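# Lower the basket of steel bushes upright into the tank

## Task

Set the basket down inside the tank so that it stands upright on the tank bottom, with all of the steel bushes still inside it and no longer moving.

## Robot and tools

Robot and scene. Two arms, left_arm and right_arm, each ending in the same five-finger right hand (the two hands are identical, not mirrored). Measured bases: left_arm at (+0.049, +0.613, +0.171) m, right_arm at (+0.070, -0.531, +0.171) m, both barely yawed. A post stands on the floor behind the arms. Loose objects may occasionally get a brief shove. Nothing may end up off the table.

Frame. All positions, orientations, velocities and offsets use the scene frame: origin at table-top height halfway between the nominal bases, +x outward over the table, +z up, left_arm on the +y side. Arm names do not match left/right in the images. Lengths in metres, quaternions as wxyz, angular values in rad/s.

Hand point. A point fixed to each palm: +z runs along the straightened fingers, +y points out of the palm, +x crosses the palm away from the thumb. Straight fingertips sit 0.06-0.07 m past it along +z, and the finger centre lines lie 0.06 m toward -y. A rigid bracket on the little-finger side of the wrist protrudes and can strike objects. With fingers horizontal the wrist can sit well below the point (up to ~0.13 m palm down, ~0.25 m palm up) and reach the table first. Large tilts shift the point by up to ~2 cm.

Row layout (shared by execute_actions and move). One row = 28 numbers, each in [-1, 1], covering both arms: left dx, dy, dz, rx, ry, rz; left thumb_turn, thumb_bend, index, middle, ring, little; left force_limit, speed; then the same fourteen for the right. The six pose numbers are an offset, not a pose: measured from that arm's Hand target at the start of the action or move, along scene axes, with 1.0 = 0.6 m or 180 degrees; rx, ry, rz form one rotation vector turning about the Hand target's position. All zeros = nothing new for that arm. The six motor numbers are absolute finger targets: -1 open/straight (thumb_turn -1 = beside the palm), +1 closed (thumb_turn +1 = opposite the fingers). force_limit maps -1..+1 to about 0..10 N at the fingertip (0..15 N for the two thumb motors). speed rises from near zero at -1 to full at +0.48 and stays full above. No value means 'unchanged': resend the last executed eight hand numbers for that arm, or, if none has run yet, its hand_measured six plus hand_force_limit and hand_speed. For a soft grip close with speed -0.94 or below. Thumb in front plus fingers grip items about 0.035-0.065 m thick; a handle can be as thin as 0.025 m.

execute_actions: actions is a list of actions; each action is up to 15 rows, one per 1/30 s step, and a short action repeats its final row until step 15. Every row in an action counts from that action's starting Hand target, so repeating an offset keeps moving. cameras: list of names, ["all"], or []; default is all only when actions is empty. An empty actions list returns a full status with pictures.

move: target is one row or up to 15 rows; every row's offsets count from the Hand targets at the move's start, not from the previous row. Straight-line paths, capped at 10 s total, no obstacle avoidance. speed: m/s, 0.002 to 3.2, default 0.25 (rotation limited to twice that in rad/s); one number or one per target. blend: corner rounding in m, default 0 (stop at each target). stop_force: N, 4 to 120, both arms; an arm's path ends when push against its direction of travel exceeds it, and the arm retreats to just before that point, which becomes its Hand target. Unreliable while the hand rotates; all rows must share the same hand numbers. zero (with stop_force, default true) re-zeros the sensor first. blocking=false returns after ~0.5 s while motion continues (not allowed with stop_force). The result adds a move: line, such as done, off_target, moving, held or fault, and limits=paced (pose clipped) or limits=held (steps withheld).

wait: seconds 0 to 3600; lets a running move continue. stop: brakes the running move. zoom_image: camera (cam_high, cam_low, cam_left_wrist, cam_right_wrist) and region [x0, y0, x1, y1] in pixels, at most 504x504, from the newest image. show_instructions: shows the reference page. zero_wrist_force: arm = left_arm or right_arm. finished_scene: optional scene = 1; ends the scene for good.

Results: end_effector_position and end_effector_quat_wxyz per hand point, velocities (omitted when joints are still), Hand target (last commanded pose after clipping; the hand often rests slightly short, so send the remaining distance), joint positions and torques, hand_measured / hand_stopped_by (moving, target, force, stalled, fault) / hand_load_n (positive = finger pushed open; a lost grip shows as load near 0), hand_force_limit, hand_speed, Wrist force and Wrist torque in the hand's own axes plus a peak line, motor temperatures. Cameras are 672x504.

Control notes. Orientation commands are clipped to 32 degrees from the measured one each step. Keep each wrist away from its own first joint's axis. A clearance check blocks arm-to-arm approach but not fingers.

Avoid: drops even of millimetres, releasing moving parts, slams, fast contact, targets beyond a firm contact (the stiff arms fault), contact between the arms or one hand closing on the other, and heavy held loads swung fast. A contact torque over the joint limits (306, 306, 139, 50.2, 50.2, 50.2 N m) or about 150 N of outside force stops the arm for 10 s; motors at 85 °C lock the arm for 30-60 s. Approach surfaces slowly with stop_force.

Each tool is called as name([rows], argument=value, ...), one row to a line, values as JSON.

Reference images:

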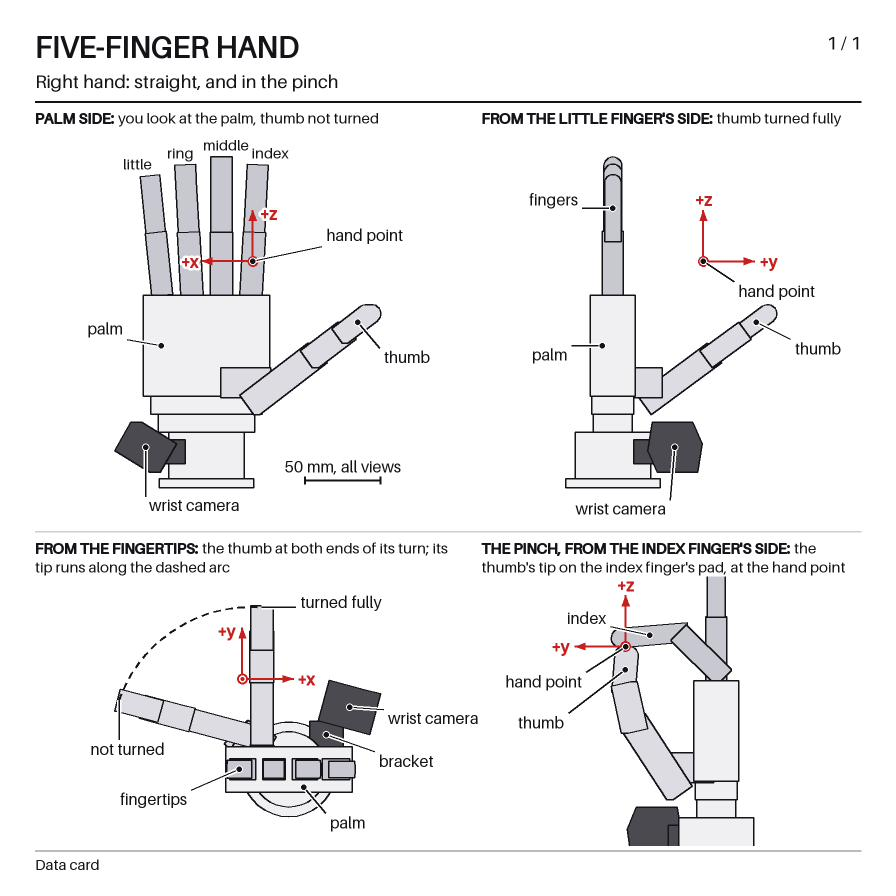

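## Session

execute_actions(actions=[], cameras=["all"])

Scene clock: 0.00 s.
left_arm: end_effector_position=(+0.9326, +0.4859, +0.2434) hand_measured=(-1.000, -1.000, -1.000, -1.000, -1.000, -1.000) hand_load_n=(+0.0, +0.0, +0.0, +0.0, +0.0, +0.0) hand_stopped_by=(target, target, target, target, target, target) hand_force_limit=0.00 hand_speed=-0.80 end_effector_quat_wxyz=(-0.044, +0.898, +0.428, +0.097) | right_arm: end_effector_position=(+0.5177, -0.3244, +0.2770) hand_measured=(-1.000, -1.000, -1.000, -1.000, -1.000, -1.000) hand_load_n=(+0.0, +0.0, +0.0, +0.0, +0.0, +0.0) hand_stopped_by=(target, target, target, target, target, target) hand_force_limit=0.00 hand_speed=-0.80 end_effector_quat_wxyz=(-0.098, -0.488, +0.867, -0.025)
Joint positions: left_arm=[-0.374 -0.804 1.303 0.997 1.37 0.343] | right_arm=[-0.029 -1.183 1.946 0.957 1.706 -2.562]
Joint velocities: within noise
Joint torques (N m): no reading
Motor temperatures (°C): left_arm=[42 29 38 43 47 50] | right_arm=[25 42 36 34 36 45]
Wrist force (N): no reading
Wrist torque (N m): no reading
Wrist force, peak (N): no reading
Hand target: left_arm +0.9326, +0.4859, +0.2434; -0.044, +0.898, +0.428, +0.097 | right_arm +0.5177, -0.3244, +0.2770; -0.098, -0.488, +0.867, -0.025

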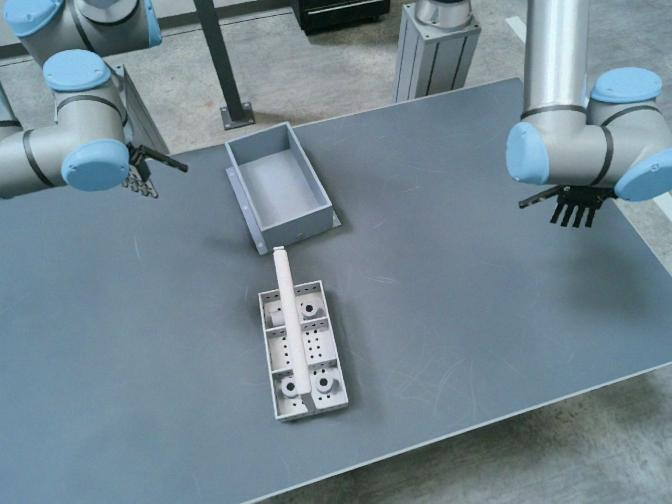

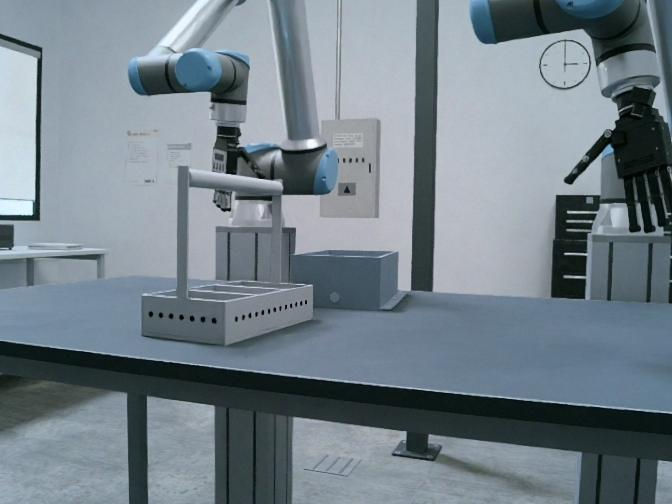

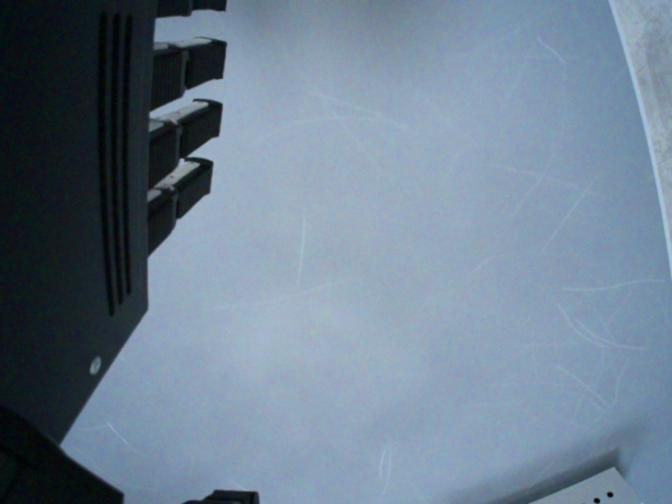

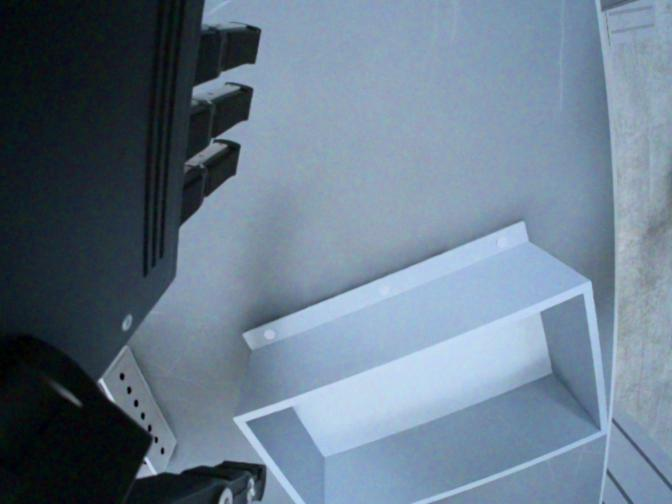

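zoom_image(camera="cam_high", region=[200, 100, 400, 250])

zoom_image(camera="cam_high", region=[220, 230, 400, 430])

zoom_image(camera="cam_low", region=[120, 150, 440, 360])

Scaled by 2.520 from the camera's image (finer frame: 960x720).

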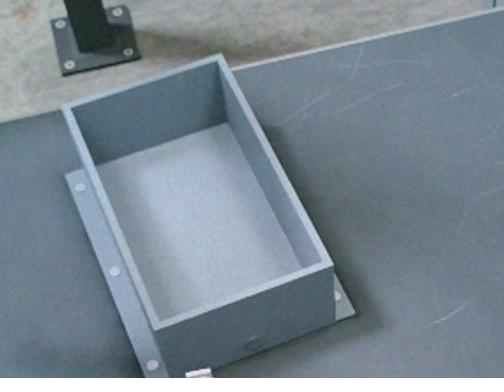

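Scaled by 2.520 from the camera's image (finer frame: 960x720).

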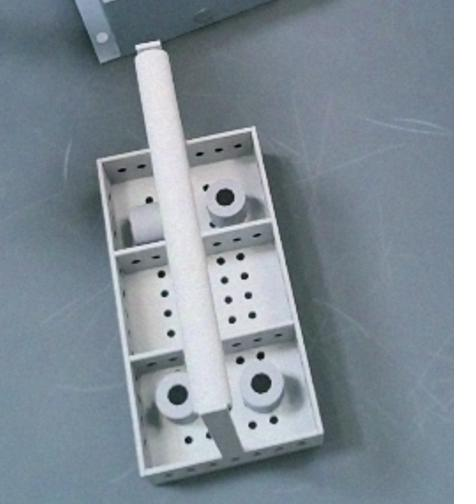

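Scaled by 1.575 from the camera's image (finer frame: 960x720).

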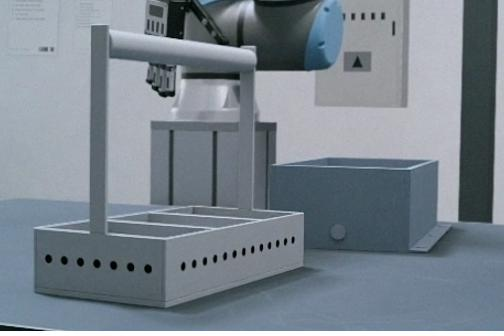

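move([
  [0,0,0,0,0,0,-1,-1,-1,-1,-1,-1,0,-0.8, 0,0,0.205,0,0,0,1,-1,-1,-1,-1,-1,0,0],
  [0,0,0,0,0,0,-1,-1,-1,-1,-1,-1,0,-0.8, 0.8005,0.3823,0.205,0.0142,-0.0664,-0.3499,1,-1,-1,-1,-1,-1,0,0],
], blend=0.04, speed=0.25, cameras=["all"])

Scene clock: 118.47 s.
left_arm: end_effector_position=(+0.9326, +0.4859, +0.2434) hand_measured=(-1.000, -1.000, -1.000, -1.000, -1.000, -1.000) hand_load_n=(+0.5, +0.0, +0.0, +0.0, +0.0, +0.0) hand_stopped_by=(target, target, target, target, target, target) hand_force_limit=0.00 hand_speed=-0.80 end_effector_quat_wxyz=(-0.044, +0.898, +0.428, +0.097) | right_arm: end_effector_position=(+0.9979, -0.0950, +0.3999) hand_measured=(+1.000, -1.000, -1.000, -1.000, -1.000, -1.000) hand_load_n=(+0.0, +0.0, +0.0, +0.0, +0.0, +0.0) hand_stopped_by=(target, target, target, target, target, target) hand_force_limit=0.00 hand_speed=0.00 end_effector_quat_wxyz=(+0.001, +0.039, +0.999, +0.000)
Joint positions: left_arm=[-0.374 -0.804 1.303 0.997 1.37 0.343] | right_arm=[0.168 -0.608 0.669 1.509 1.571 -1.272]
Joint torques (N m): left_arm=[0.17 -100.94 -32.96 4.29 0.15 0.23] | right_arm=[-11.85 -91.99 -54.43 2.31 2.38 2.77]
Wrist force (N): left_arm=[-0.4 0.2 -0.1] | right_arm=[1.1 0.2 0.4]
Wrist torque (N m): left_arm=[0.03 0.06 -0.02] | right_arm=[0.00 -0.23 0.08]
Wrist force, peak (N): left_arm=[-0.3 0.0 -0.6] | right_arm=[-0.2 -0.1 2.8]
Hand target: left_arm +0.9326, +0.4859, +0.2434; -0.044, +0.898, +0.428, +0.097 | right_arm +0.9980, -0.0950, +0.4000; +0.001, +0.039, +0.999, +0.000
Off the commanded pose: left_arm 0.000 m, 0 deg | right_arm 0.000 m, 0 deg.
move: done
cam_right_wrist: T_world_to_cam=[[-0.19679, 0.97847, -0.06227, 0.31903], [0.84164, 0.20117, 0.50117, -1.01864], [0.5029, 0.04622, -0.86311, -0.03602]] pos_world=[0.93823, -0.10557, 0.49928]

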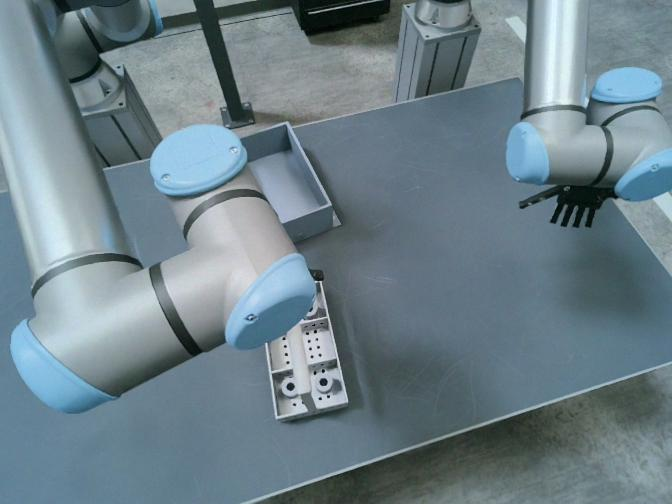

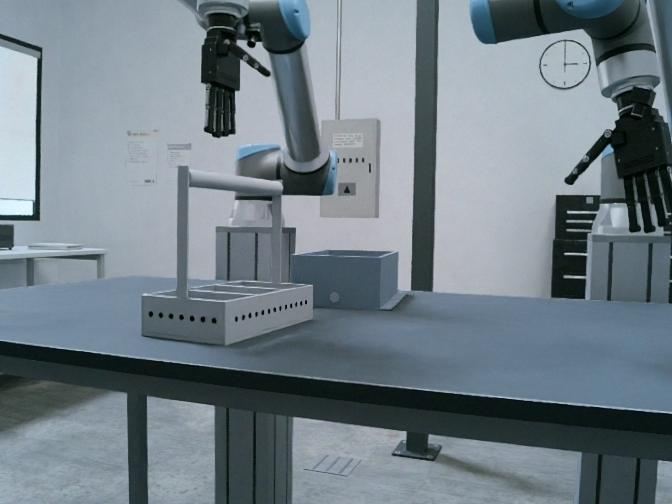

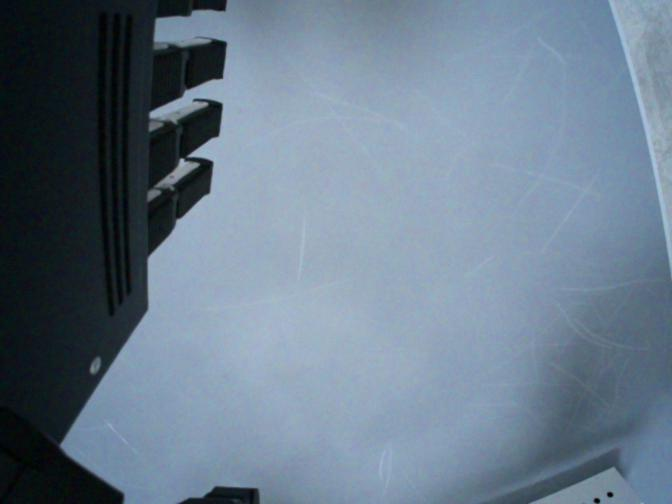

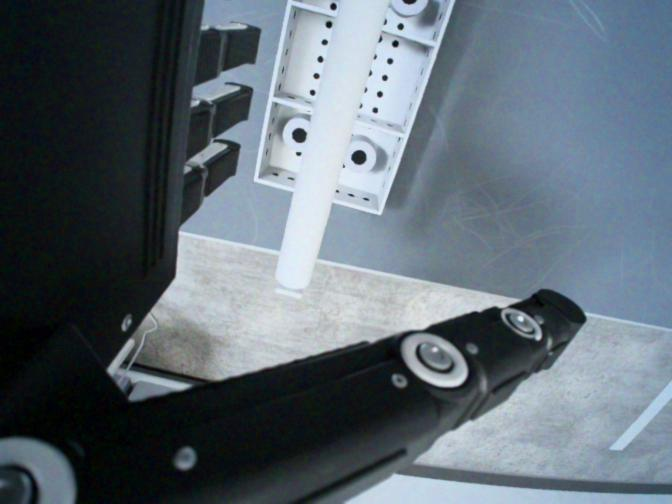

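move(target=[0,0,0,0,0,0,-1,-1,-1,-1,-1,-1,0,-0.8, 0,0,-0.285,0,0,0,1,-1,-1,-1,-1,-1,0,0], speed=0.08, stop_force=15, cameras=["cam_low","cam_right_wrist","cam_high"])

Scene clock: 138.37 s.
left_arm: end_effector_position=(+0.9326, +0.4859, +0.2434) hand_measured=(-1.000, -1.000, -1.000, -1.000, -1.000, -1.000) hand_load_n=(+0.0, +0.0, +0.5, +0.0, +0.0, +0.0) hand_stopped_by=(target, target, target, target, target, target) hand_force_limit=0.00 hand_speed=-0.80 end_effector_quat_wxyz=(-0.044, +0.898, +0.428, +0.097) | right_arm: end_effector_position=(+0.9980, -0.0950, +0.2290) hand_measured=(+1.000, -1.000, -1.000, -1.000, -1.000, -1.000) hand_load_n=(+0.0, +0.0, +0.0, +0.0, +0.0, +0.0) hand_stopped_by=(target, target, target, target, target, target) hand_force_limit=0.00 hand_speed=0.00 end_effector_quat_wxyz=(+0.001, +0.039, +0.999, +0.000)
Joint positions: left_arm=[-0.374 -0.804 1.303 0.997 1.37 0.343] | right_arm=[0.168 -0.535 0.834 1.271 1.571 -1.272]
Joint torques (N m): left_arm=[-0.93 -101.49 -32.91 4.13 -0.28 0.24] | right_arm=[-10.74 -112.01 -52.64 6.04 -0.18 2.24]
Wrist force (N): left_arm=[0.1 0.3 0.0] | right_arm=[0.5 0.2 0.6]
Wrist torque (N m): left_arm=[0.05 -0.01 0.02] | right_arm=[-0.11 -0.10 0.03]
Wrist force, peak (N): left_arm=[-0.6 -0.2 -0.2] | right_arm=[1.2 0.3 -1.2]
Hand target: left_arm +0.9326, +0.4859, +0.2434; -0.044, +0.898, +0.428, +0.097 | right_arm +0.9980, -0.0950, +0.2290; +0.001, +0.039, +0.999, +0.000
Off the commanded pose: left_arm 0.000 m, 0 deg | right_arm 0.000 m, 0 deg.
move: done
cam_right_wrist: T_world_to_cam=[[-0.19657, 0.97851, -0.06229, 0.3083], [0.84162, 0.20098, 0.50128, -0.93304], [0.50302, 0.04612, -0.86304, -0.18381]] pos_world=[0.93833, -0.10567, 0.32828]
Images, in order (width x height): cam_high 672x504, cam_low 672x504, cam_right_wrist 672x504.

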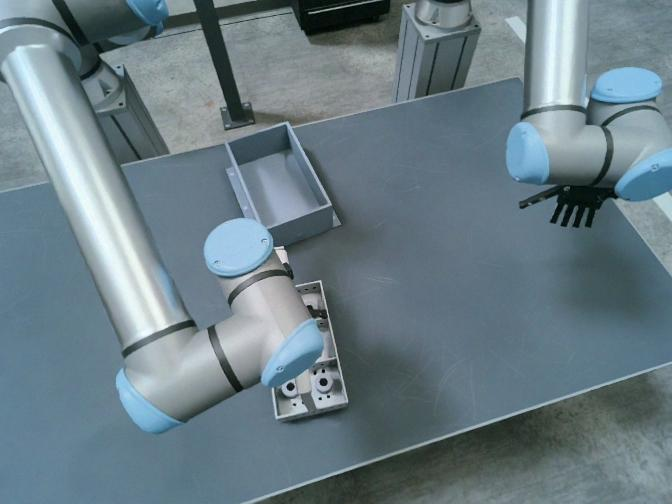

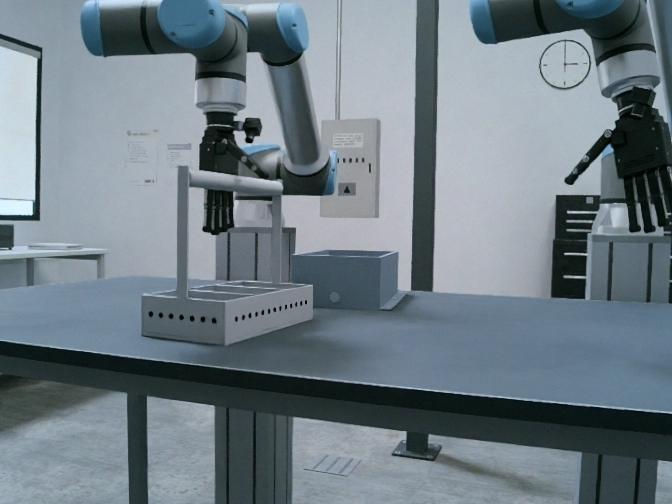

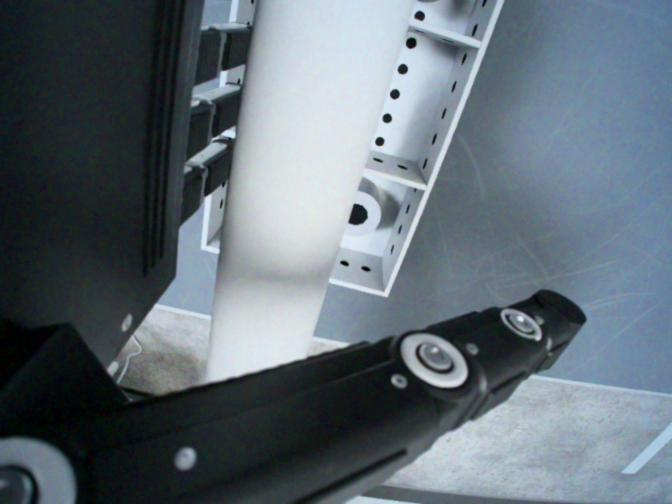

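move(target=[0,0,0,0,0,0,-1,-1,-1,-1,-1,-1,0,-0.8, 0.0012,0.0145,-0.0133,0,0,0,1,-1,-1,-1,-1,-1,0,0], speed=0.03, stop_force=8, cameras=["cam_right_wrist"])

Scene clock: 159.43 s.
left_arm: end_effector_position=(+0.9326, +0.4859, +0.2434) hand_measured=(-1.000, -1.000, -1.000, -1.000, -1.000, -1.000) hand_load_n=(+0.0, +0.0, +0.0, +0.0, +0.0, +0.0) hand_stopped_by=(target, target, target, target, target, target) hand_force_limit=0.00 hand_speed=-0.80 end_effector_quat_wxyz=(-0.044, +0.898, +0.428, +0.097) | right_arm: end_effector_position=(+0.9987, -0.0863, +0.2210) hand_measured=(+1.000, -1.000, -1.000, -1.000, -1.000, -1.000) hand_load_n=(+0.0, +0.0, +0.0, +0.0, +0.5, +0.0) hand_stopped_by=(target, target, target, target, target, target) hand_force_limit=0.00 hand_speed=0.00 end_effector_quat_wxyz=(+0.001, +0.039, +0.999, +0.000)
Joint positions: left_arm=[-0.374 -0.804 1.303 0.997 1.37 0.343] | right_arm=[0.177 -0.521 0.821 1.27 1.571 -1.263]
Joint torques (N m): left_arm=[0.34 -100.4 -33 4.12 0.13 0.14] | right_arm=[-14.11 -111 -26.53 5.2 0.35 -2.01]
Wrist force (N): left_arm=[-0.4 -0.1 -0.1] | right_arm=[0.6 0.2 0.5]
Wrist torque (N m): left_arm=[-0.01 0.07 -0.03] | right_arm=[-0.10 -0.10 -0.13]
Wrist force, peak (N): left_arm=[-0.5 0.3 -0.3] | right_arm=[0.9 0.4 0.8]
Hand target: left_arm +0.9326, +0.4859, +0.2434; -0.044, +0.898, +0.428, +0.097 | right_arm +0.9987, -0.0863, +0.2210; +0.001, +0.039, +0.999, +0.000
Off the commanded pose: left_arm 0.000 m, 0 deg | right_arm 0.000 m, 0 deg.
move: done
cam_right_wrist: T_world_to_cam=[[-0.19662, 0.9785, -0.0622, 0.29945], [0.84161, 0.20098, 0.5013, -0.93136], [0.50302, 0.04622, -0.86304, -0.19145]] pos_world=[0.93903, -0.09697, 0.32028]

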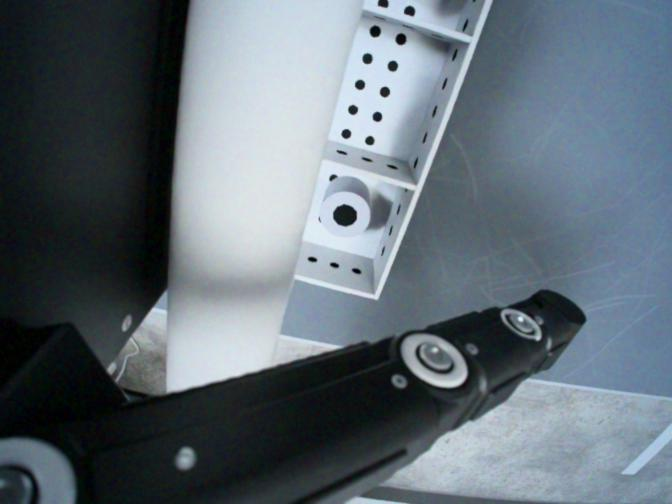

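execute_actions([
  [[0,0,0,0,0,0,-1,-1,-1,-1,-1,-1,0,-0.8, 0,0,0,0,0,0,1,-1,0.98,0.98,0.98,0.98,-0.4,-0.92]],
])

wait(seconds=8, cameras=["cam_right_wrist","cam_low"])

Scene clock: 167.80 s.
left_arm: end_effector_position=(+0.9326, +0.4859, +0.2434) hand_measured=(-1.000, -1.000, -1.000, -1.000, -1.000, -1.000) hand_load_n=(+0.0, -0.5, +0.0, +0.0, +0.0, +0.0) hand_stopped_by=(target, target, target, target, target, target) hand_force_limit=0.00 hand_speed=-0.80 end_effector_quat_wxyz=(-0.044, +0.898, +0.428, +0.097) | right_arm: end_effector_position=(+0.9987, -0.0863, +0.2210) hand_measured=(+1.000, -1.000, -0.238, -0.238, -0.238, -0.238) hand_load_n=(+0.0, +0.0, +0.0, +0.0, +0.0, +0.0) hand_stopped_by=(target, target, moving, moving, moving, moving) hand_force_limit=-0.40 hand_speed=-0.92 end_effector_quat_wxyz=(+0.001, +0.039, +0.999, +0.000)
Joint positions: left_arm=[-0.374 -0.804 1.303 0.997 1.37 0.343] | right_arm=[0.177 -0.521 0.821 1.27 1.571 -1.263]
Joint torques (N m): left_arm=[-0.56 -101.32 -33.65 4.29 0.1 0.12] | right_arm=[-10.71 -112.46 -29.24 5.13 2.73 -2.09]
Wrist force (N): left_arm=[-0.4 0.1 0.0] | right_arm=[0.2 0.2 0.3]
Wrist torque (N m): left_arm=[0.01 0.05 -0.02] | right_arm=[-0.09 -0.04 -0.15]
Wrist force, peak (N): left_arm=[-0.7 0.4 -0.2] | right_arm=[0.9 0.0 0.8]
Hand target: left_arm +0.9326, +0.4859, +0.2434; -0.044, +0.898, +0.428, +0.097 | right_arm +0.9987, -0.0863, +0.2210; +0.001, +0.039, +0.999, +0.000
Off the commanded pose: left_arm 0.000 m, 0 deg | right_arm 0.000 m, 0 deg.
not at rest: the robot was still moving 3 seconds after this call's last action.
Step readings (end_effector_position of left_arm | right_arm):
0: (+0.9326, +0.4859, +0.2434) | (+0.9987, -0.0863, +0.2210)
1: (+0.9326, +0.4859, +0.2434) | (+0.9987, -0.0863, +0.2210)
2: (+0.9326, +0.4859, +0.2434) | (+0.9987, -0.0863, +0.2210)
4: (+0.9326, +0.4859, +0.2434) | (+0.9987, -0.0863, +0.2210)
8: (+0.9326, +0.4859, +0.2434) | (+0.9987, -0.0863, +0.2210)
15: (+0.9326, +0.4859, +0.2434) | (+0.9987, -0.0863, +0.2210)

Scene clock: 175.80 s.
left_arm: end_effector_position=(+0.9326, +0.4859, +0.2434) hand_measured=(-1.000, -1.000, -1.000, -1.000, -1.000, -1.000) hand_load_n=(+0.0, +0.0, +0.0, +0.0, +0.0, +0.0) hand_stopped_by=(target, target, target, target, target, target) hand_force_limit=0.00 hand_speed=-0.80 end_effector_quat_wxyz=(-0.044, +0.898, +0.428, +0.097) | right_arm: end_effector_position=(+0.9987, -0.0863, +0.2210) hand_measured=(+1.000, -1.000, +0.780, +0.802, +0.810, +0.832) hand_load_n=(+0.0, +0.0, +0.5, +2.0, +3.0, +3.0) hand_stopped_by=(target, target, force, force, force, force) hand_force_limit=-0.40 hand_speed=-0.92 end_effector_quat_wxyz=(+0.001, +0.039, +0.999, +0.000)
Joint positions: left_arm=[-0.374 -0.804 1.303 0.997 1.37 0.343] | right_arm=[0.177 -0.521 0.821 1.27 1.571 -1.263]
Joint torques (N m): left_arm=[-1.1 -101.71 -33.52 4.13 0.47 0.42] | right_arm=[-8.36 -111.86 -37.41 5.35 2.75 -2.27]
Wrist force (N): left_arm=[-0.1 0.0 0.2] | right_arm=[0.1 3.0 16.3]
Wrist torque (N m): left_arm=[-0.01 0.00 0.00] | right_arm=[-0.33 -0.71 -0.09]
Wrist force, peak (N): left_arm=[-0.7 -0.1 -0.1] | right_arm=[0.1 2.8 16.9]
Hand target: left_arm +0.9326, +0.4859, +0.2434; -0.044, +0.898, +0.428, +0.097 | right_arm +0.9987, -0.0863, +0.2210; +0.001, +0.039, +0.999, +0.000
Off the commanded pose: left_arm 0.000 m, 0 deg | right_arm 0.000 m, 0 deg.
wait: 8.00 s; at rest by 4.90 s
cam_right_wrist: T_world_to_cam=[[-0.19657, 0.97851, -0.06229, 0.29943], [0.84162, 0.20098, 0.50128, -0.93137], [0.50302, 0.04612, -0.86304, -0.19146]] pos_world=[0.93903, -0.09697, 0.32028]
Images, in order (width x height): cam_low 672x504, cam_right_wrist 672x504.

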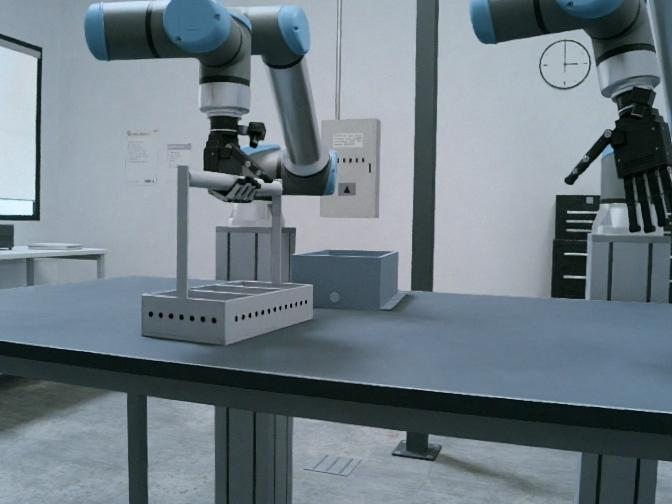

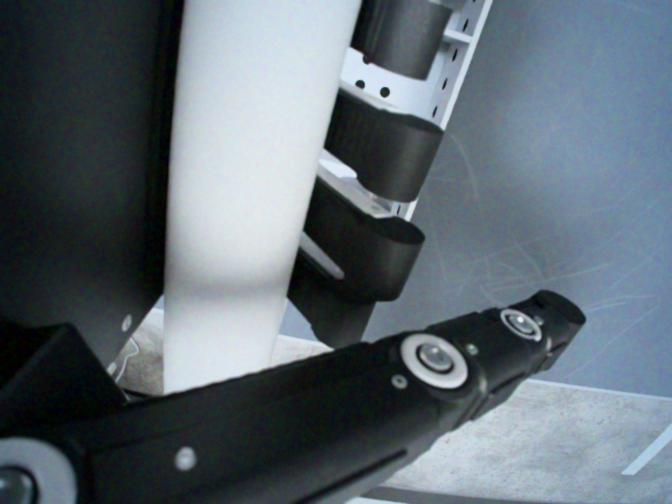

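execute_actions([
  [[0,0,0,0,0,0,-1,-1,-1,-1,-1,-1,0,-0.8, 0,0,0,0,0,0,-0.14,-1,0.98,0.98,0.98,0.98,-0.4,-0.7]],
])

execute_actions([
  [[0,0,0,0,0,0,-1,-1,-1,-1,-1,-1,0,-0.8, 0,0,0,0,0,0,-0.14,0.9,0.98,0.98,0.98,0.98,-0.4,-0.9]],
])

wait(seconds=6, cameras=["cam_right_wrist","cam_low"])

Scene clock: 207.70 s.
left_arm: end_effector_position=(+0.9326, +0.4859, +0.2434) hand_measured=(-1.000, -1.000, -1.000, -1.000, -1.000, -1.000) hand_load_n=(+0.0, -0.5, +0.0, +0.0, +0.0, +0.0) hand_stopped_by=(target, target, target, target, target, target) hand_force_limit=0.00 hand_speed=-0.80 end_effector_quat_wxyz=(-0.044, +0.898, +0.428, +0.097) | right_arm: end_effector_position=(+0.9987, -0.0863, +0.2210) hand_measured=(-0.140, -1.000, +0.780, +0.802, +0.810, +0.832) hand_load_n=(+0.0, +0.0, +0.5, +2.0, +3.0, +3.5) hand_stopped_by=(target, target, force, force, force, force) hand_force_limit=-0.40 hand_speed=-0.70 end_effector_quat_wxyz=(+0.001, +0.039, +0.999, +0.000)
Joint positions: left_arm=[-0.374 -0.804 1.303 0.997 1.37 0.343] | right_arm=[0.177 -0.521 0.821 1.27 1.571 -1.263]
Joint torques (N m): left_arm=[-1.18 -100.6 -33.65 4.11 0.43 0.17] | right_arm=[-9.55 -110.98 -46.25 4.97 2.85 -1.79]
Wrist force (N): left_arm=[0.0 -0.2 0.2] | right_arm=[0.2 2.7 15.6]
Wrist torque (N m): left_arm=[-0.04 0.00 0.00] | right_arm=[-0.37 -0.73 -0.09]
Wrist force, peak (N): left_arm=[-0.3 0.3 -0.4] | right_arm=[0.1 2.8 16.8]
Hand target: left_arm +0.9326, +0.4859, +0.2434; -0.044, +0.898, +0.428, +0.097 | right_arm +0.9987, -0.0863, +0.2210; +0.001, +0.039, +0.999, +0.000
Off the commanded pose: left_arm 0.000 m, 0 deg | right_arm 0.000 m, 0 deg.
Step readings (end_effector_position of left_arm | right_arm):
0: (+0.9326, +0.4859, +0.2434) | (+0.9987, -0.0863, +0.2210)
1: (+0.9326, +0.4859, +0.2434) | (+0.9987, -0.0863, +0.2210)
2: (+0.9326, +0.4859, +0.2434) | (+0.9987, -0.0863, +0.2210)
4: (+0.9326, +0.4859, +0.2434) | (+0.9987, -0.0863, +0.2210)
8: (+0.9326, +0.4859, +0.2434) | (+0.9987, -0.0863, +0.2210)
15: (+0.9326, +0.4859, +0.2434) | (+0.9987, -0.0863, +0.2210)

Scene clock: 211.20 s.
left_arm: end_effector_position=(+0.9326, +0.4859, +0.2434) hand_measured=(-1.000, -1.000, -1.000, -1.000, -1.000, -1.000) hand_load_n=(+0.0, +0.0, +0.0, +0.0, +0.0, -0.5) hand_stopped_by=(target, target, target, target, target, target) hand_force_limit=0.00 hand_speed=-0.80 end_effector_quat_wxyz=(-0.044, +0.898, +0.428, +0.097) | right_arm: end_effector_position=(+0.9987, -0.0863, +0.2210) hand_measured=(-0.140, -0.510, +0.780, +0.802, +0.810, +0.832) hand_load_n=(+0.0, +0.0, +0.5, +2.0, +3.0, +3.5) hand_stopped_by=(target, moving, force, force, force, force) hand_force_limit=-0.40 hand_speed=-0.90 end_effector_quat_wxyz=(+0.001, +0.039, +0.999, +0.000)
Joint positions: left_arm=[-0.374 -0.804 1.303 0.997 1.37 0.343] | right_arm=[0.177 -0.521 0.821 1.27 1.571 -1.263]
Joint torques (N m): left_arm=[-0.33 -100.38 -33.43 4.25 0.57 0.34] | right_arm=[-4.04 -109.36 -51.59 5.46 3.27 -1.91]
Wrist force (N): left_arm=[-0.3 0.0 -0.2] | right_arm=[0.0 2.8 16.5]
Wrist torque (N m): left_arm=[0.02 0.05 -0.01] | right_arm=[-0.37 -0.69 -0.11]
Wrist force, peak (N): left_arm=[-0.4 0.3 -0.4] | right_arm=[0.4 2.9 17.0]
Hand target: left_arm +0.9326, +0.4859, +0.2434; -0.044, +0.898, +0.428, +0.097 | right_arm +0.9987, -0.0863, +0.2210; +0.001, +0.039, +0.999, +0.000
Off the commanded pose: left_arm 0.000 m, 0 deg | right_arm 0.000 m, 0 deg.
not at rest: the robot was still moving 3 seconds after this call's last action.
Step readings (end_effector_position of left_arm | right_arm):
0: (+0.9326, +0.4859, +0.2434) | (+0.9987, -0.0863, +0.2210)
1: (+0.9326, +0.4859, +0.2434) | (+0.9987, -0.0863, +0.2210)
2: (+0.9326, +0.4859, +0.2434) | (+0.9987, -0.0863, +0.2210)
4: (+0.9326, +0.4859, +0.2434) | (+0.9987, -0.0863, +0.2210)
8: (+0.9326, +0.4859, +0.2434) | (+0.9987, -0.0863, +0.2210)
15: (+0.9326, +0.4859, +0.2434) | (+0.9987, -0.0863, +0.2210)

Scene clock: 217.20 s.
left_arm: end_effector_position=(+0.9326, +0.4859, +0.2434) hand_measured=(-1.000, -1.000, -1.000, -1.000, -1.000, -1.000) hand_load_n=(+0.0, +0.0, +0.0, +0.0, +0.0, +0.0) hand_stopped_by=(target, target, target, target, target, target) hand_force_limit=0.00 hand_speed=-0.80 end_effector_quat_wxyz=(-0.044, +0.898, +0.428, +0.097) | right_arm: end_effector_position=(+0.9987, -0.0863, +0.2210) hand_measured=(-0.140, +0.014, +0.780, +0.802, +0.810, +0.832) hand_load_n=(-3.5, +4.5, +0.5, +0.5, +2.5, +3.5) hand_stopped_by=(target, force, force, force, force, force) hand_force_limit=-0.40 hand_speed=-0.90 end_effector_quat_wxyz=(+0.001, +0.039, +0.999, +0.000)
Joint positions: left_arm=[-0.374 -0.804 1.303 0.997 1.37 0.343] | right_arm=[0.177 -0.521 0.821 1.27 1.571 -1.263]
Joint torques (N m): left_arm=[-0.44 -100.25 -33.78 4.15 0.8 0.37] | right_arm=[-0.08 -111.59 -53.7 5.23 2.7 -2.35]
Wrist force (N): left_arm=[-0.2 0.3 0.1] | right_arm=[-2.0 3.5 12.9]
Wrist torque (N m): left_arm=[0.03 0.03 0.00] | right_arm=[-0.33 -0.78 -0.74]
Wrist force, peak (N): left_arm=[-0.5 0.4 0.2] | right_arm=[0.4 3.0 16.8]
Hand target: left_arm +0.9326, +0.4859, +0.2434; -0.044, +0.898, +0.428, +0.097 | right_arm +0.9987, -0.0863, +0.2210; +0.001, +0.039, +0.999, +0.000
Off the commanded pose: left_arm 0.000 m, 0 deg | right_arm 0.000 m, 0 deg.
wait: 6.00 s; at rest by 3.77 s
cam_right_wrist: T_world_to_cam=[[-0.19657, 0.97851, -0.06229, 0.29943], [0.84162, 0.20098, 0.50128, -0.93137], [0.50302, 0.04612, -0.86304, -0.19146]] pos_world=[0.93903, -0.09697, 0.32028]
Images, in order (width x height): cam_low 672x504, cam_right_wrist 672x504.

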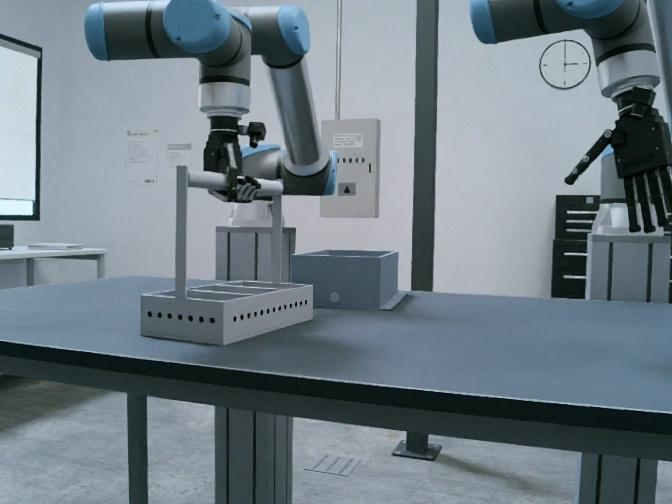

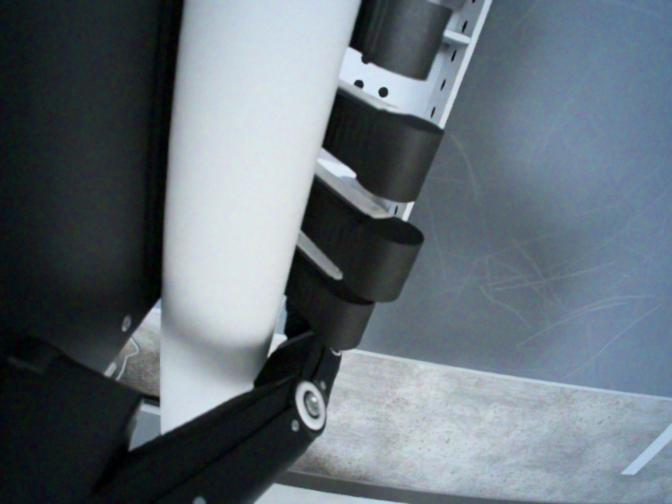

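move(target=[0,0,0,0,0,0,-1,-1,-1,-1,-1,-1,0,-0.8, 0,0,0.02,0,0,0,-0.14,0.9,0.98,0.98,0.98,0.98,-0.4,-0.9], speed=0.01, cameras=["cam_right_wrist","cam_low","cam_high"])

Scene clock: 237.70 s.
left_arm: end_effector_position=(+0.9326, +0.4859, +0.2434) hand_measured=(-1.000, -1.000, -1.000, -1.000, -1.000, -1.000) hand_load_n=(+0.0, +0.0, +0.0, +0.0, +0.0, +0.0) hand_stopped_by=(target, target, target, target, target, target) hand_force_limit=0.00 hand_speed=-0.80 end_effector_quat_wxyz=(-0.044, +0.898, +0.428, +0.097) | right_arm: end_effector_position=(+0.9987, -0.0863, +0.2331) hand_measured=(-0.140, +0.014, +0.780, +0.802, +0.810, +0.832) hand_load_n=(-3.0, +3.0, +1.5, +3.5, +4.5, +4.0) hand_stopped_by=(target, force, force, force, force, force) hand_force_limit=-0.40 hand_speed=-0.90 end_effector_quat_wxyz=(+0.001, +0.039, +0.999, +0.000)
Joint positions: left_arm=[-0.374 -0.804 1.303 0.997 1.37 0.343] | right_arm=[0.177 -0.529 0.814 1.285 1.571 -1.263]
Joint torques (N m): left_arm=[-1.67 -99.24 -33.96 4.26 0.83 0.19] | right_arm=[1.09 -127.6 -58.77 7.16 -2.75 -1.77]
Wrist force (N): left_arm=[-0.2 -0.2 0.0] | right_arm=[0.9 0.0 27.2]
Wrist torque (N m): left_arm=[-0.03 0.03 -0.01] | right_arm=[-0.92 -0.72 -0.11]
Wrist force, peak (N): left_arm=[-0.6 -0.2 -0.2] | right_arm=[-0.2 0.0 27.5]
Hand target: left_arm +0.9326, +0.4859, +0.2434; -0.044, +0.898, +0.428, +0.097 | right_arm +0.9987, -0.0863, +0.2330; +0.001, +0.039, +0.999, +0.000
Off the commanded pose: left_arm 0.000 m, 0 deg | right_arm 0.000 m, 0 deg.
move: done
cam_right_wrist: T_world_to_cam=[[-0.19657, 0.97851, -0.06229, 0.30018], [0.84162, 0.20098, 0.50128, -0.93743], [0.50302, 0.04612, -0.86304, -0.18102]] pos_world=[0.93903, -0.09697, 0.33238]
Images, in order (width x height): cam_high 672x504, cam_low 672x504, cam_right_wrist 672x504.

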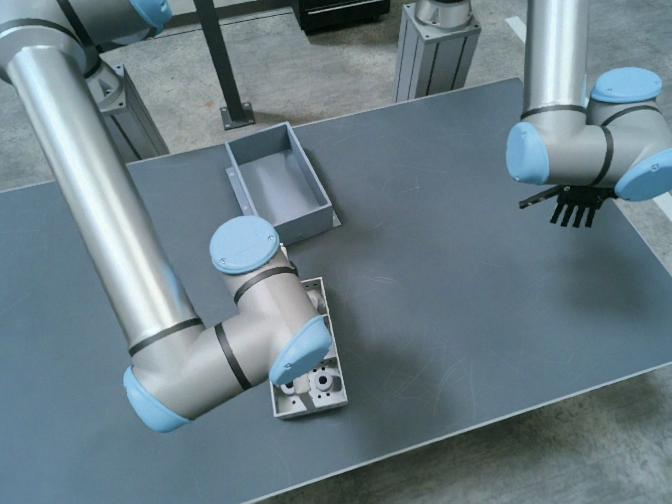

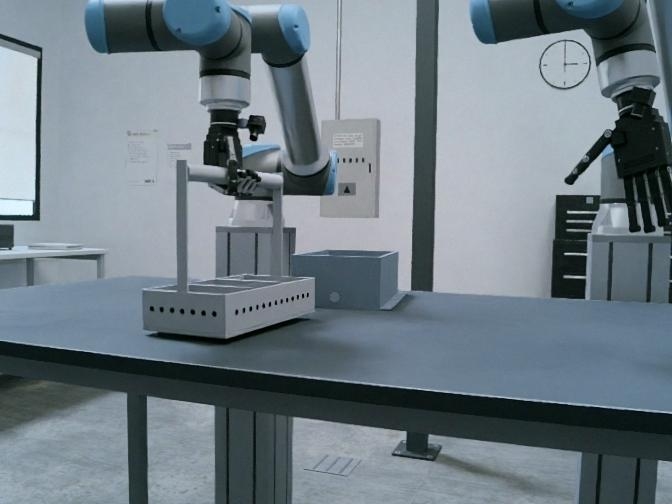

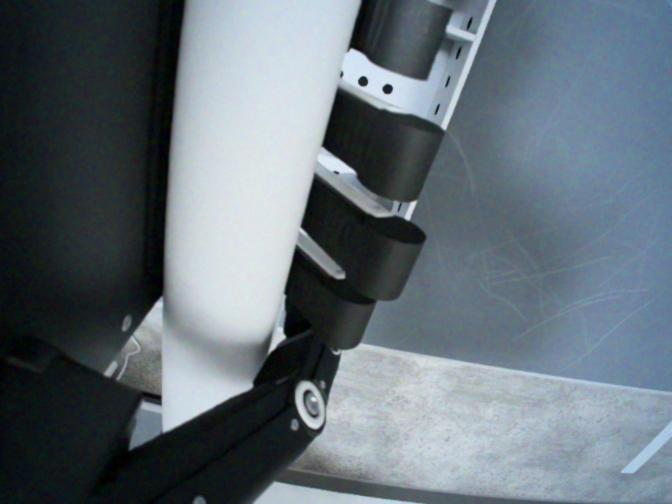

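move(target=[0,0,0,0,0,0,-1,-1,-1,-1,-1,-1,0,-0.8, 0,0,0.2667,0,0,0,-0.14,0.9,0.98,0.98,0.98,0.98,-0.4,-0.9], speed=0.06, cameras=["cam_right_wrist","cam_low","cam_high"])

Scene clock: 245.73 s.
left_arm: end_effector_position=(+0.9326, +0.4859, +0.2434) hand_measured=(-1.000, -1.000, -1.000, -1.000, -1.000, -1.000) hand_load_n=(+0.0, +0.0, -0.5, +0.0, +0.0, +0.0) hand_stopped_by=(target, target, target, target, target, target) hand_force_limit=0.00 hand_speed=-0.80 end_effector_quat_wxyz=(-0.044, +0.898, +0.428, +0.097) | right_arm: end_effector_position=(+0.9987, -0.0863, +0.3933) hand_measured=(-0.140, +0.014, +0.780, +0.802, +0.810, +0.832) hand_load_n=(-3.0, +3.0, +1.5, +4.0, +4.5, +4.0) hand_stopped_by=(target, force, force, force, force, force) hand_force_limit=-0.40 hand_speed=-0.90 end_effector_quat_wxyz=(+0.001, +0.039, +0.999, +0.000)
Joint positions: left_arm=[-0.374 -0.804 1.303 0.997 1.37 0.343] | right_arm=[0.177 -0.596 0.658 1.508 1.571 -1.263]
Joint torques (N m): left_arm=[-0.47 -99.84 -33.79 4.13 0.92 0.06] | right_arm=[3.02 -116.78 -41.29 3.14 -2.63 -0.75]
Wrist force (N): left_arm=[-0.4 0.3 -0.1] | right_arm=[0.9 0.1 27.7]
Wrist torque (N m): left_arm=[0.05 0.05 -0.01] | right_arm=[-0.85 -0.95 -0.14]
Wrist force, peak (N): left_arm=[-0.3 0.5 0.1] | right_arm=[0.3 0.2 31.1]
Hand target: left_arm +0.9326, +0.4859, +0.2434; -0.044, +0.898, +0.428, +0.097 | right_arm +0.9987, -0.0863, +0.3930; +0.001, +0.039, +0.999, +0.000
Off the commanded pose: left_arm 0.000 m, 0 deg | right_arm 0.000 m, 0 deg.
move: done
cam_right_wrist: T_world_to_cam=[[-0.19661, 0.9785, -0.06225, 0.31018], [0.8415, 0.20098, 0.50148, -1.01772], [0.50321, 0.04622, -0.86293, -0.04299]] pos_world=[0.93903, -0.09697, 0.49258]
Images, in order (width x height): cam_high 672x504, cam_low 672x504, cam_right_wrist 672x504.

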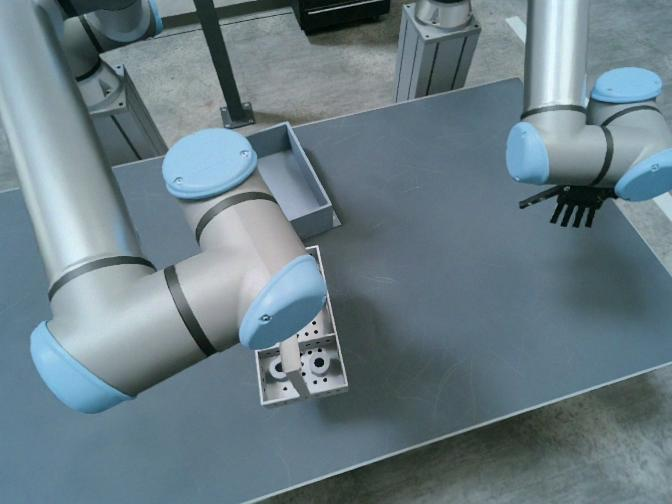

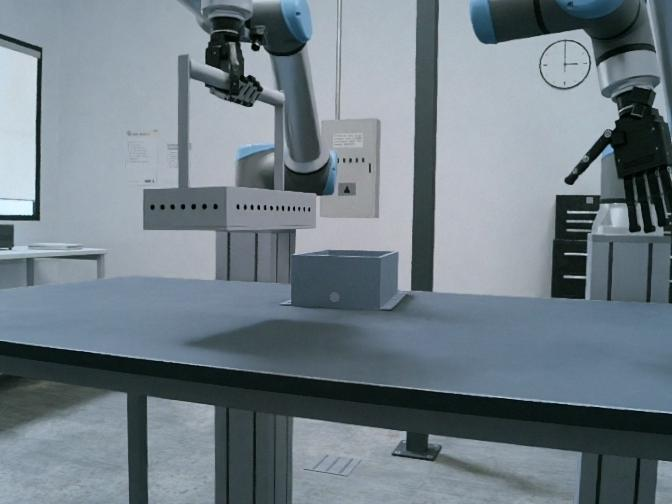

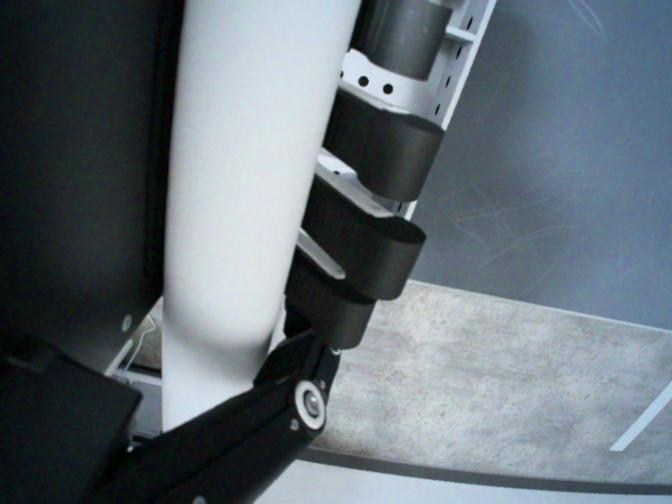

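move(target=[0,0,0,0,0,0,-1,-1,-1,-1,-1,-1,0,-0.8, -0.7945,0.1048,0,0,0,0.0667,-0.14,0.9,0.98,0.98,0.98,0.98,-0.4,-0.9], speed=0.1, cameras=["cam_right_wrist","cam_low","cam_high"])

Scene clock: 258.93 s.
left_arm: end_effector_position=(+0.9326, +0.4859, +0.2434) hand_measured=(-1.000, -1.000, -1.000, -1.000, -1.000, -1.000) hand_load_n=(+0.0, +0.0, +0.0, +0.0, +0.0, +0.0) hand_stopped_by=(target, target, target, target, target, target) hand_force_limit=0.00 hand_speed=-0.80 end_effector_quat_wxyz=(-0.044, +0.898, +0.428, +0.097) | right_arm: end_effector_position=(+0.5220, -0.0234, +0.3930) hand_measured=(-0.140, +0.014, +0.780, +0.802, +0.808, +0.832) hand_load_n=(-2.5, +3.0, +3.5, +4.5, +4.5, +4.0) hand_stopped_by=(target, force, force, force, force, force) hand_force_limit=-0.40 hand_speed=-0.90 end_effector_quat_wxyz=(+0.001, -0.066, +0.998, +0.000)
Joint positions: left_arm=[-0.374 -0.804 1.303 0.997 1.37 0.343] | right_arm=[0.464 -1.225 1.714 1.081 1.571 -1.185]
Joint torques (N m): left_arm=[-1.34 -101.06 -33.67 4.09 0.71 0.37] | right_arm=[-11.55 -61.71 -60.16 9.1 1.2 -2.85]
Wrist force (N): left_arm=[-0.5 0.2 0.3] | right_arm=[0.2 -1.2 26.9]
Wrist torque (N m): left_arm=[0.01 0.06 -0.02] | right_arm=[-0.77 -0.98 -0.23]
Wrist force, peak (N): left_arm=[-0.7 -0.1 0.0] | right_arm=[-3.0 -0.4 27.8]
Hand target: left_arm +0.9326, +0.4859, +0.2434; -0.044, +0.898, +0.428, +0.097 | right_arm +0.5220, -0.0235, +0.3930; +0.001, -0.066, +0.998, +0.000
Off the commanded pose: left_arm 0.000 m, 0 deg | right_arm 0.000 m, 0 deg.
move: done
cam_right_wrist: T_world_to_cam=[[-0.39574, 0.91625, -0.06222, 0.25733], [0.78142, 0.37155, 0.50133, -0.59365], [0.48247, 0.14977, -0.86301, 0.20701]] pos_world=[0.46585, -0.04621, 0.49228]
Images, in order (width x height): cam_high 672x504, cam_low 672x504, cam_right_wrist 672x504.

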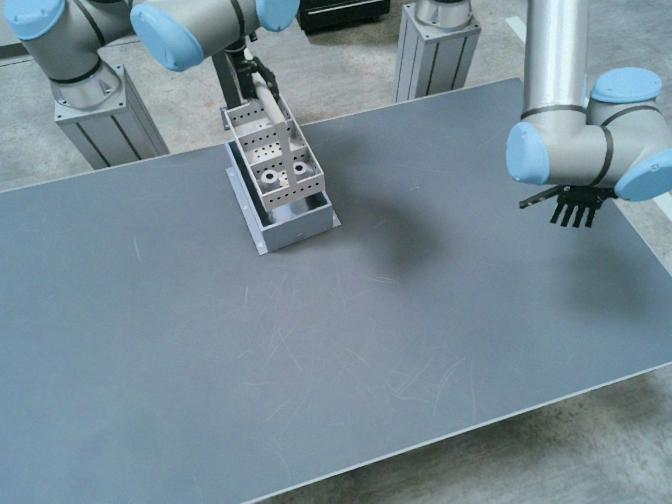

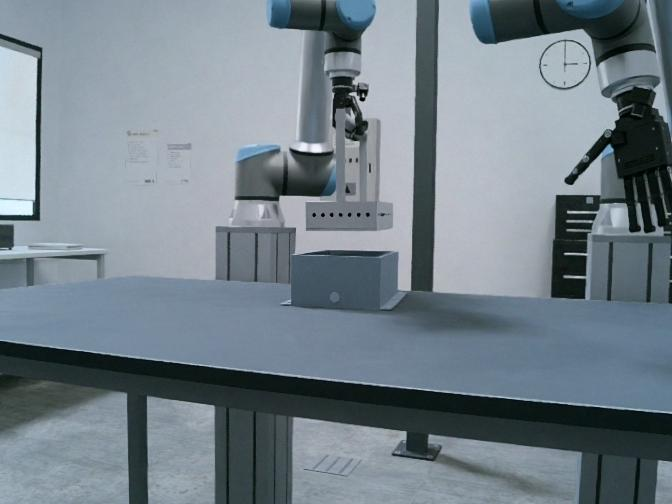

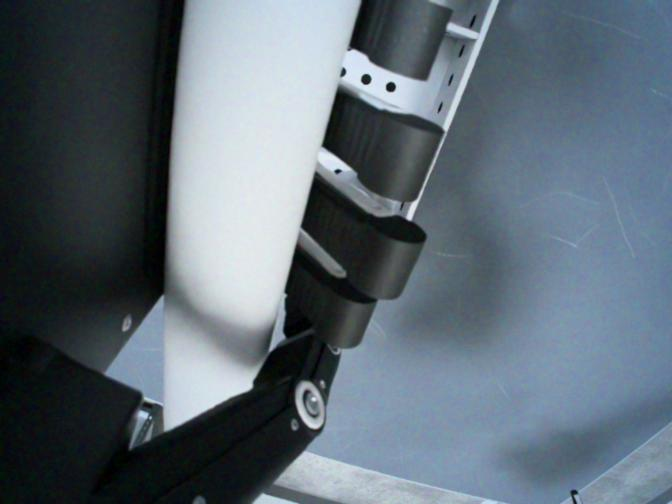

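zoom_image(camera="cam_high", region=[200, 70, 360, 260])

zoom_image(camera="cam_low", region=[270, 180, 430, 320])

Scaled by 2.653 from the camera's image (finer frame: 960x720).

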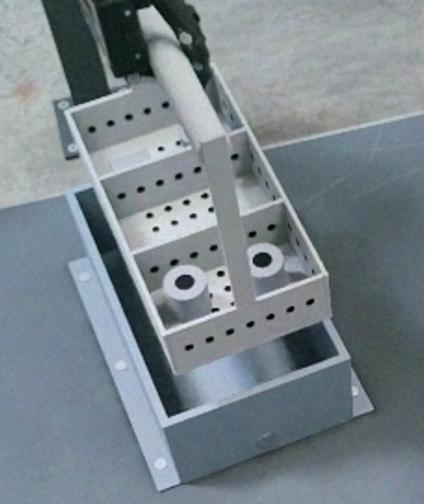

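Scaled by 3.150 from the camera's image (finer frame: 960x720).

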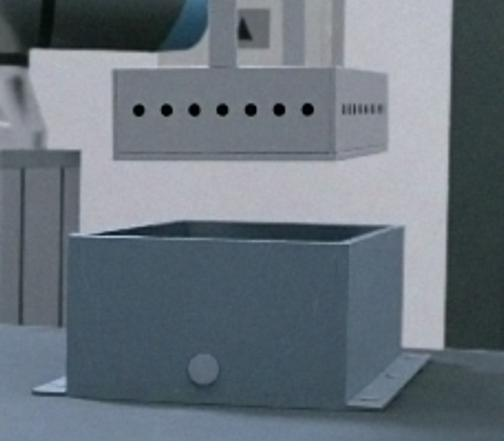

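zoom_image(camera="cam_high", region=[250, 160, 340, 250])

zoom_image(camera="cam_high", region=[215, 85, 305, 175])

Scaled by 5.600 from the camera's image (finer frame: 960x720).

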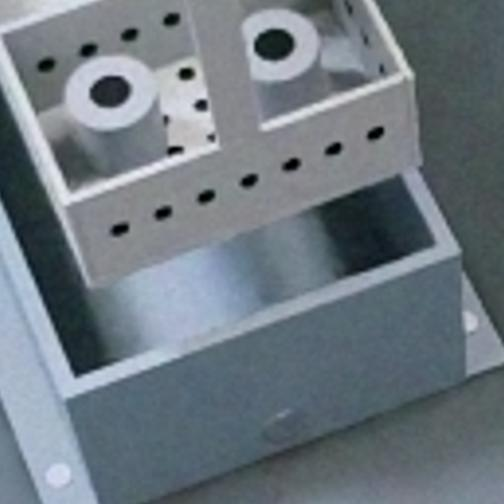

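Scaled by 5.600 from the camera's image (finer frame: 960x720).

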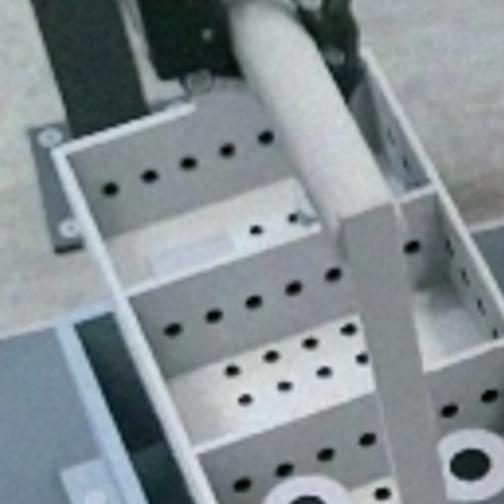

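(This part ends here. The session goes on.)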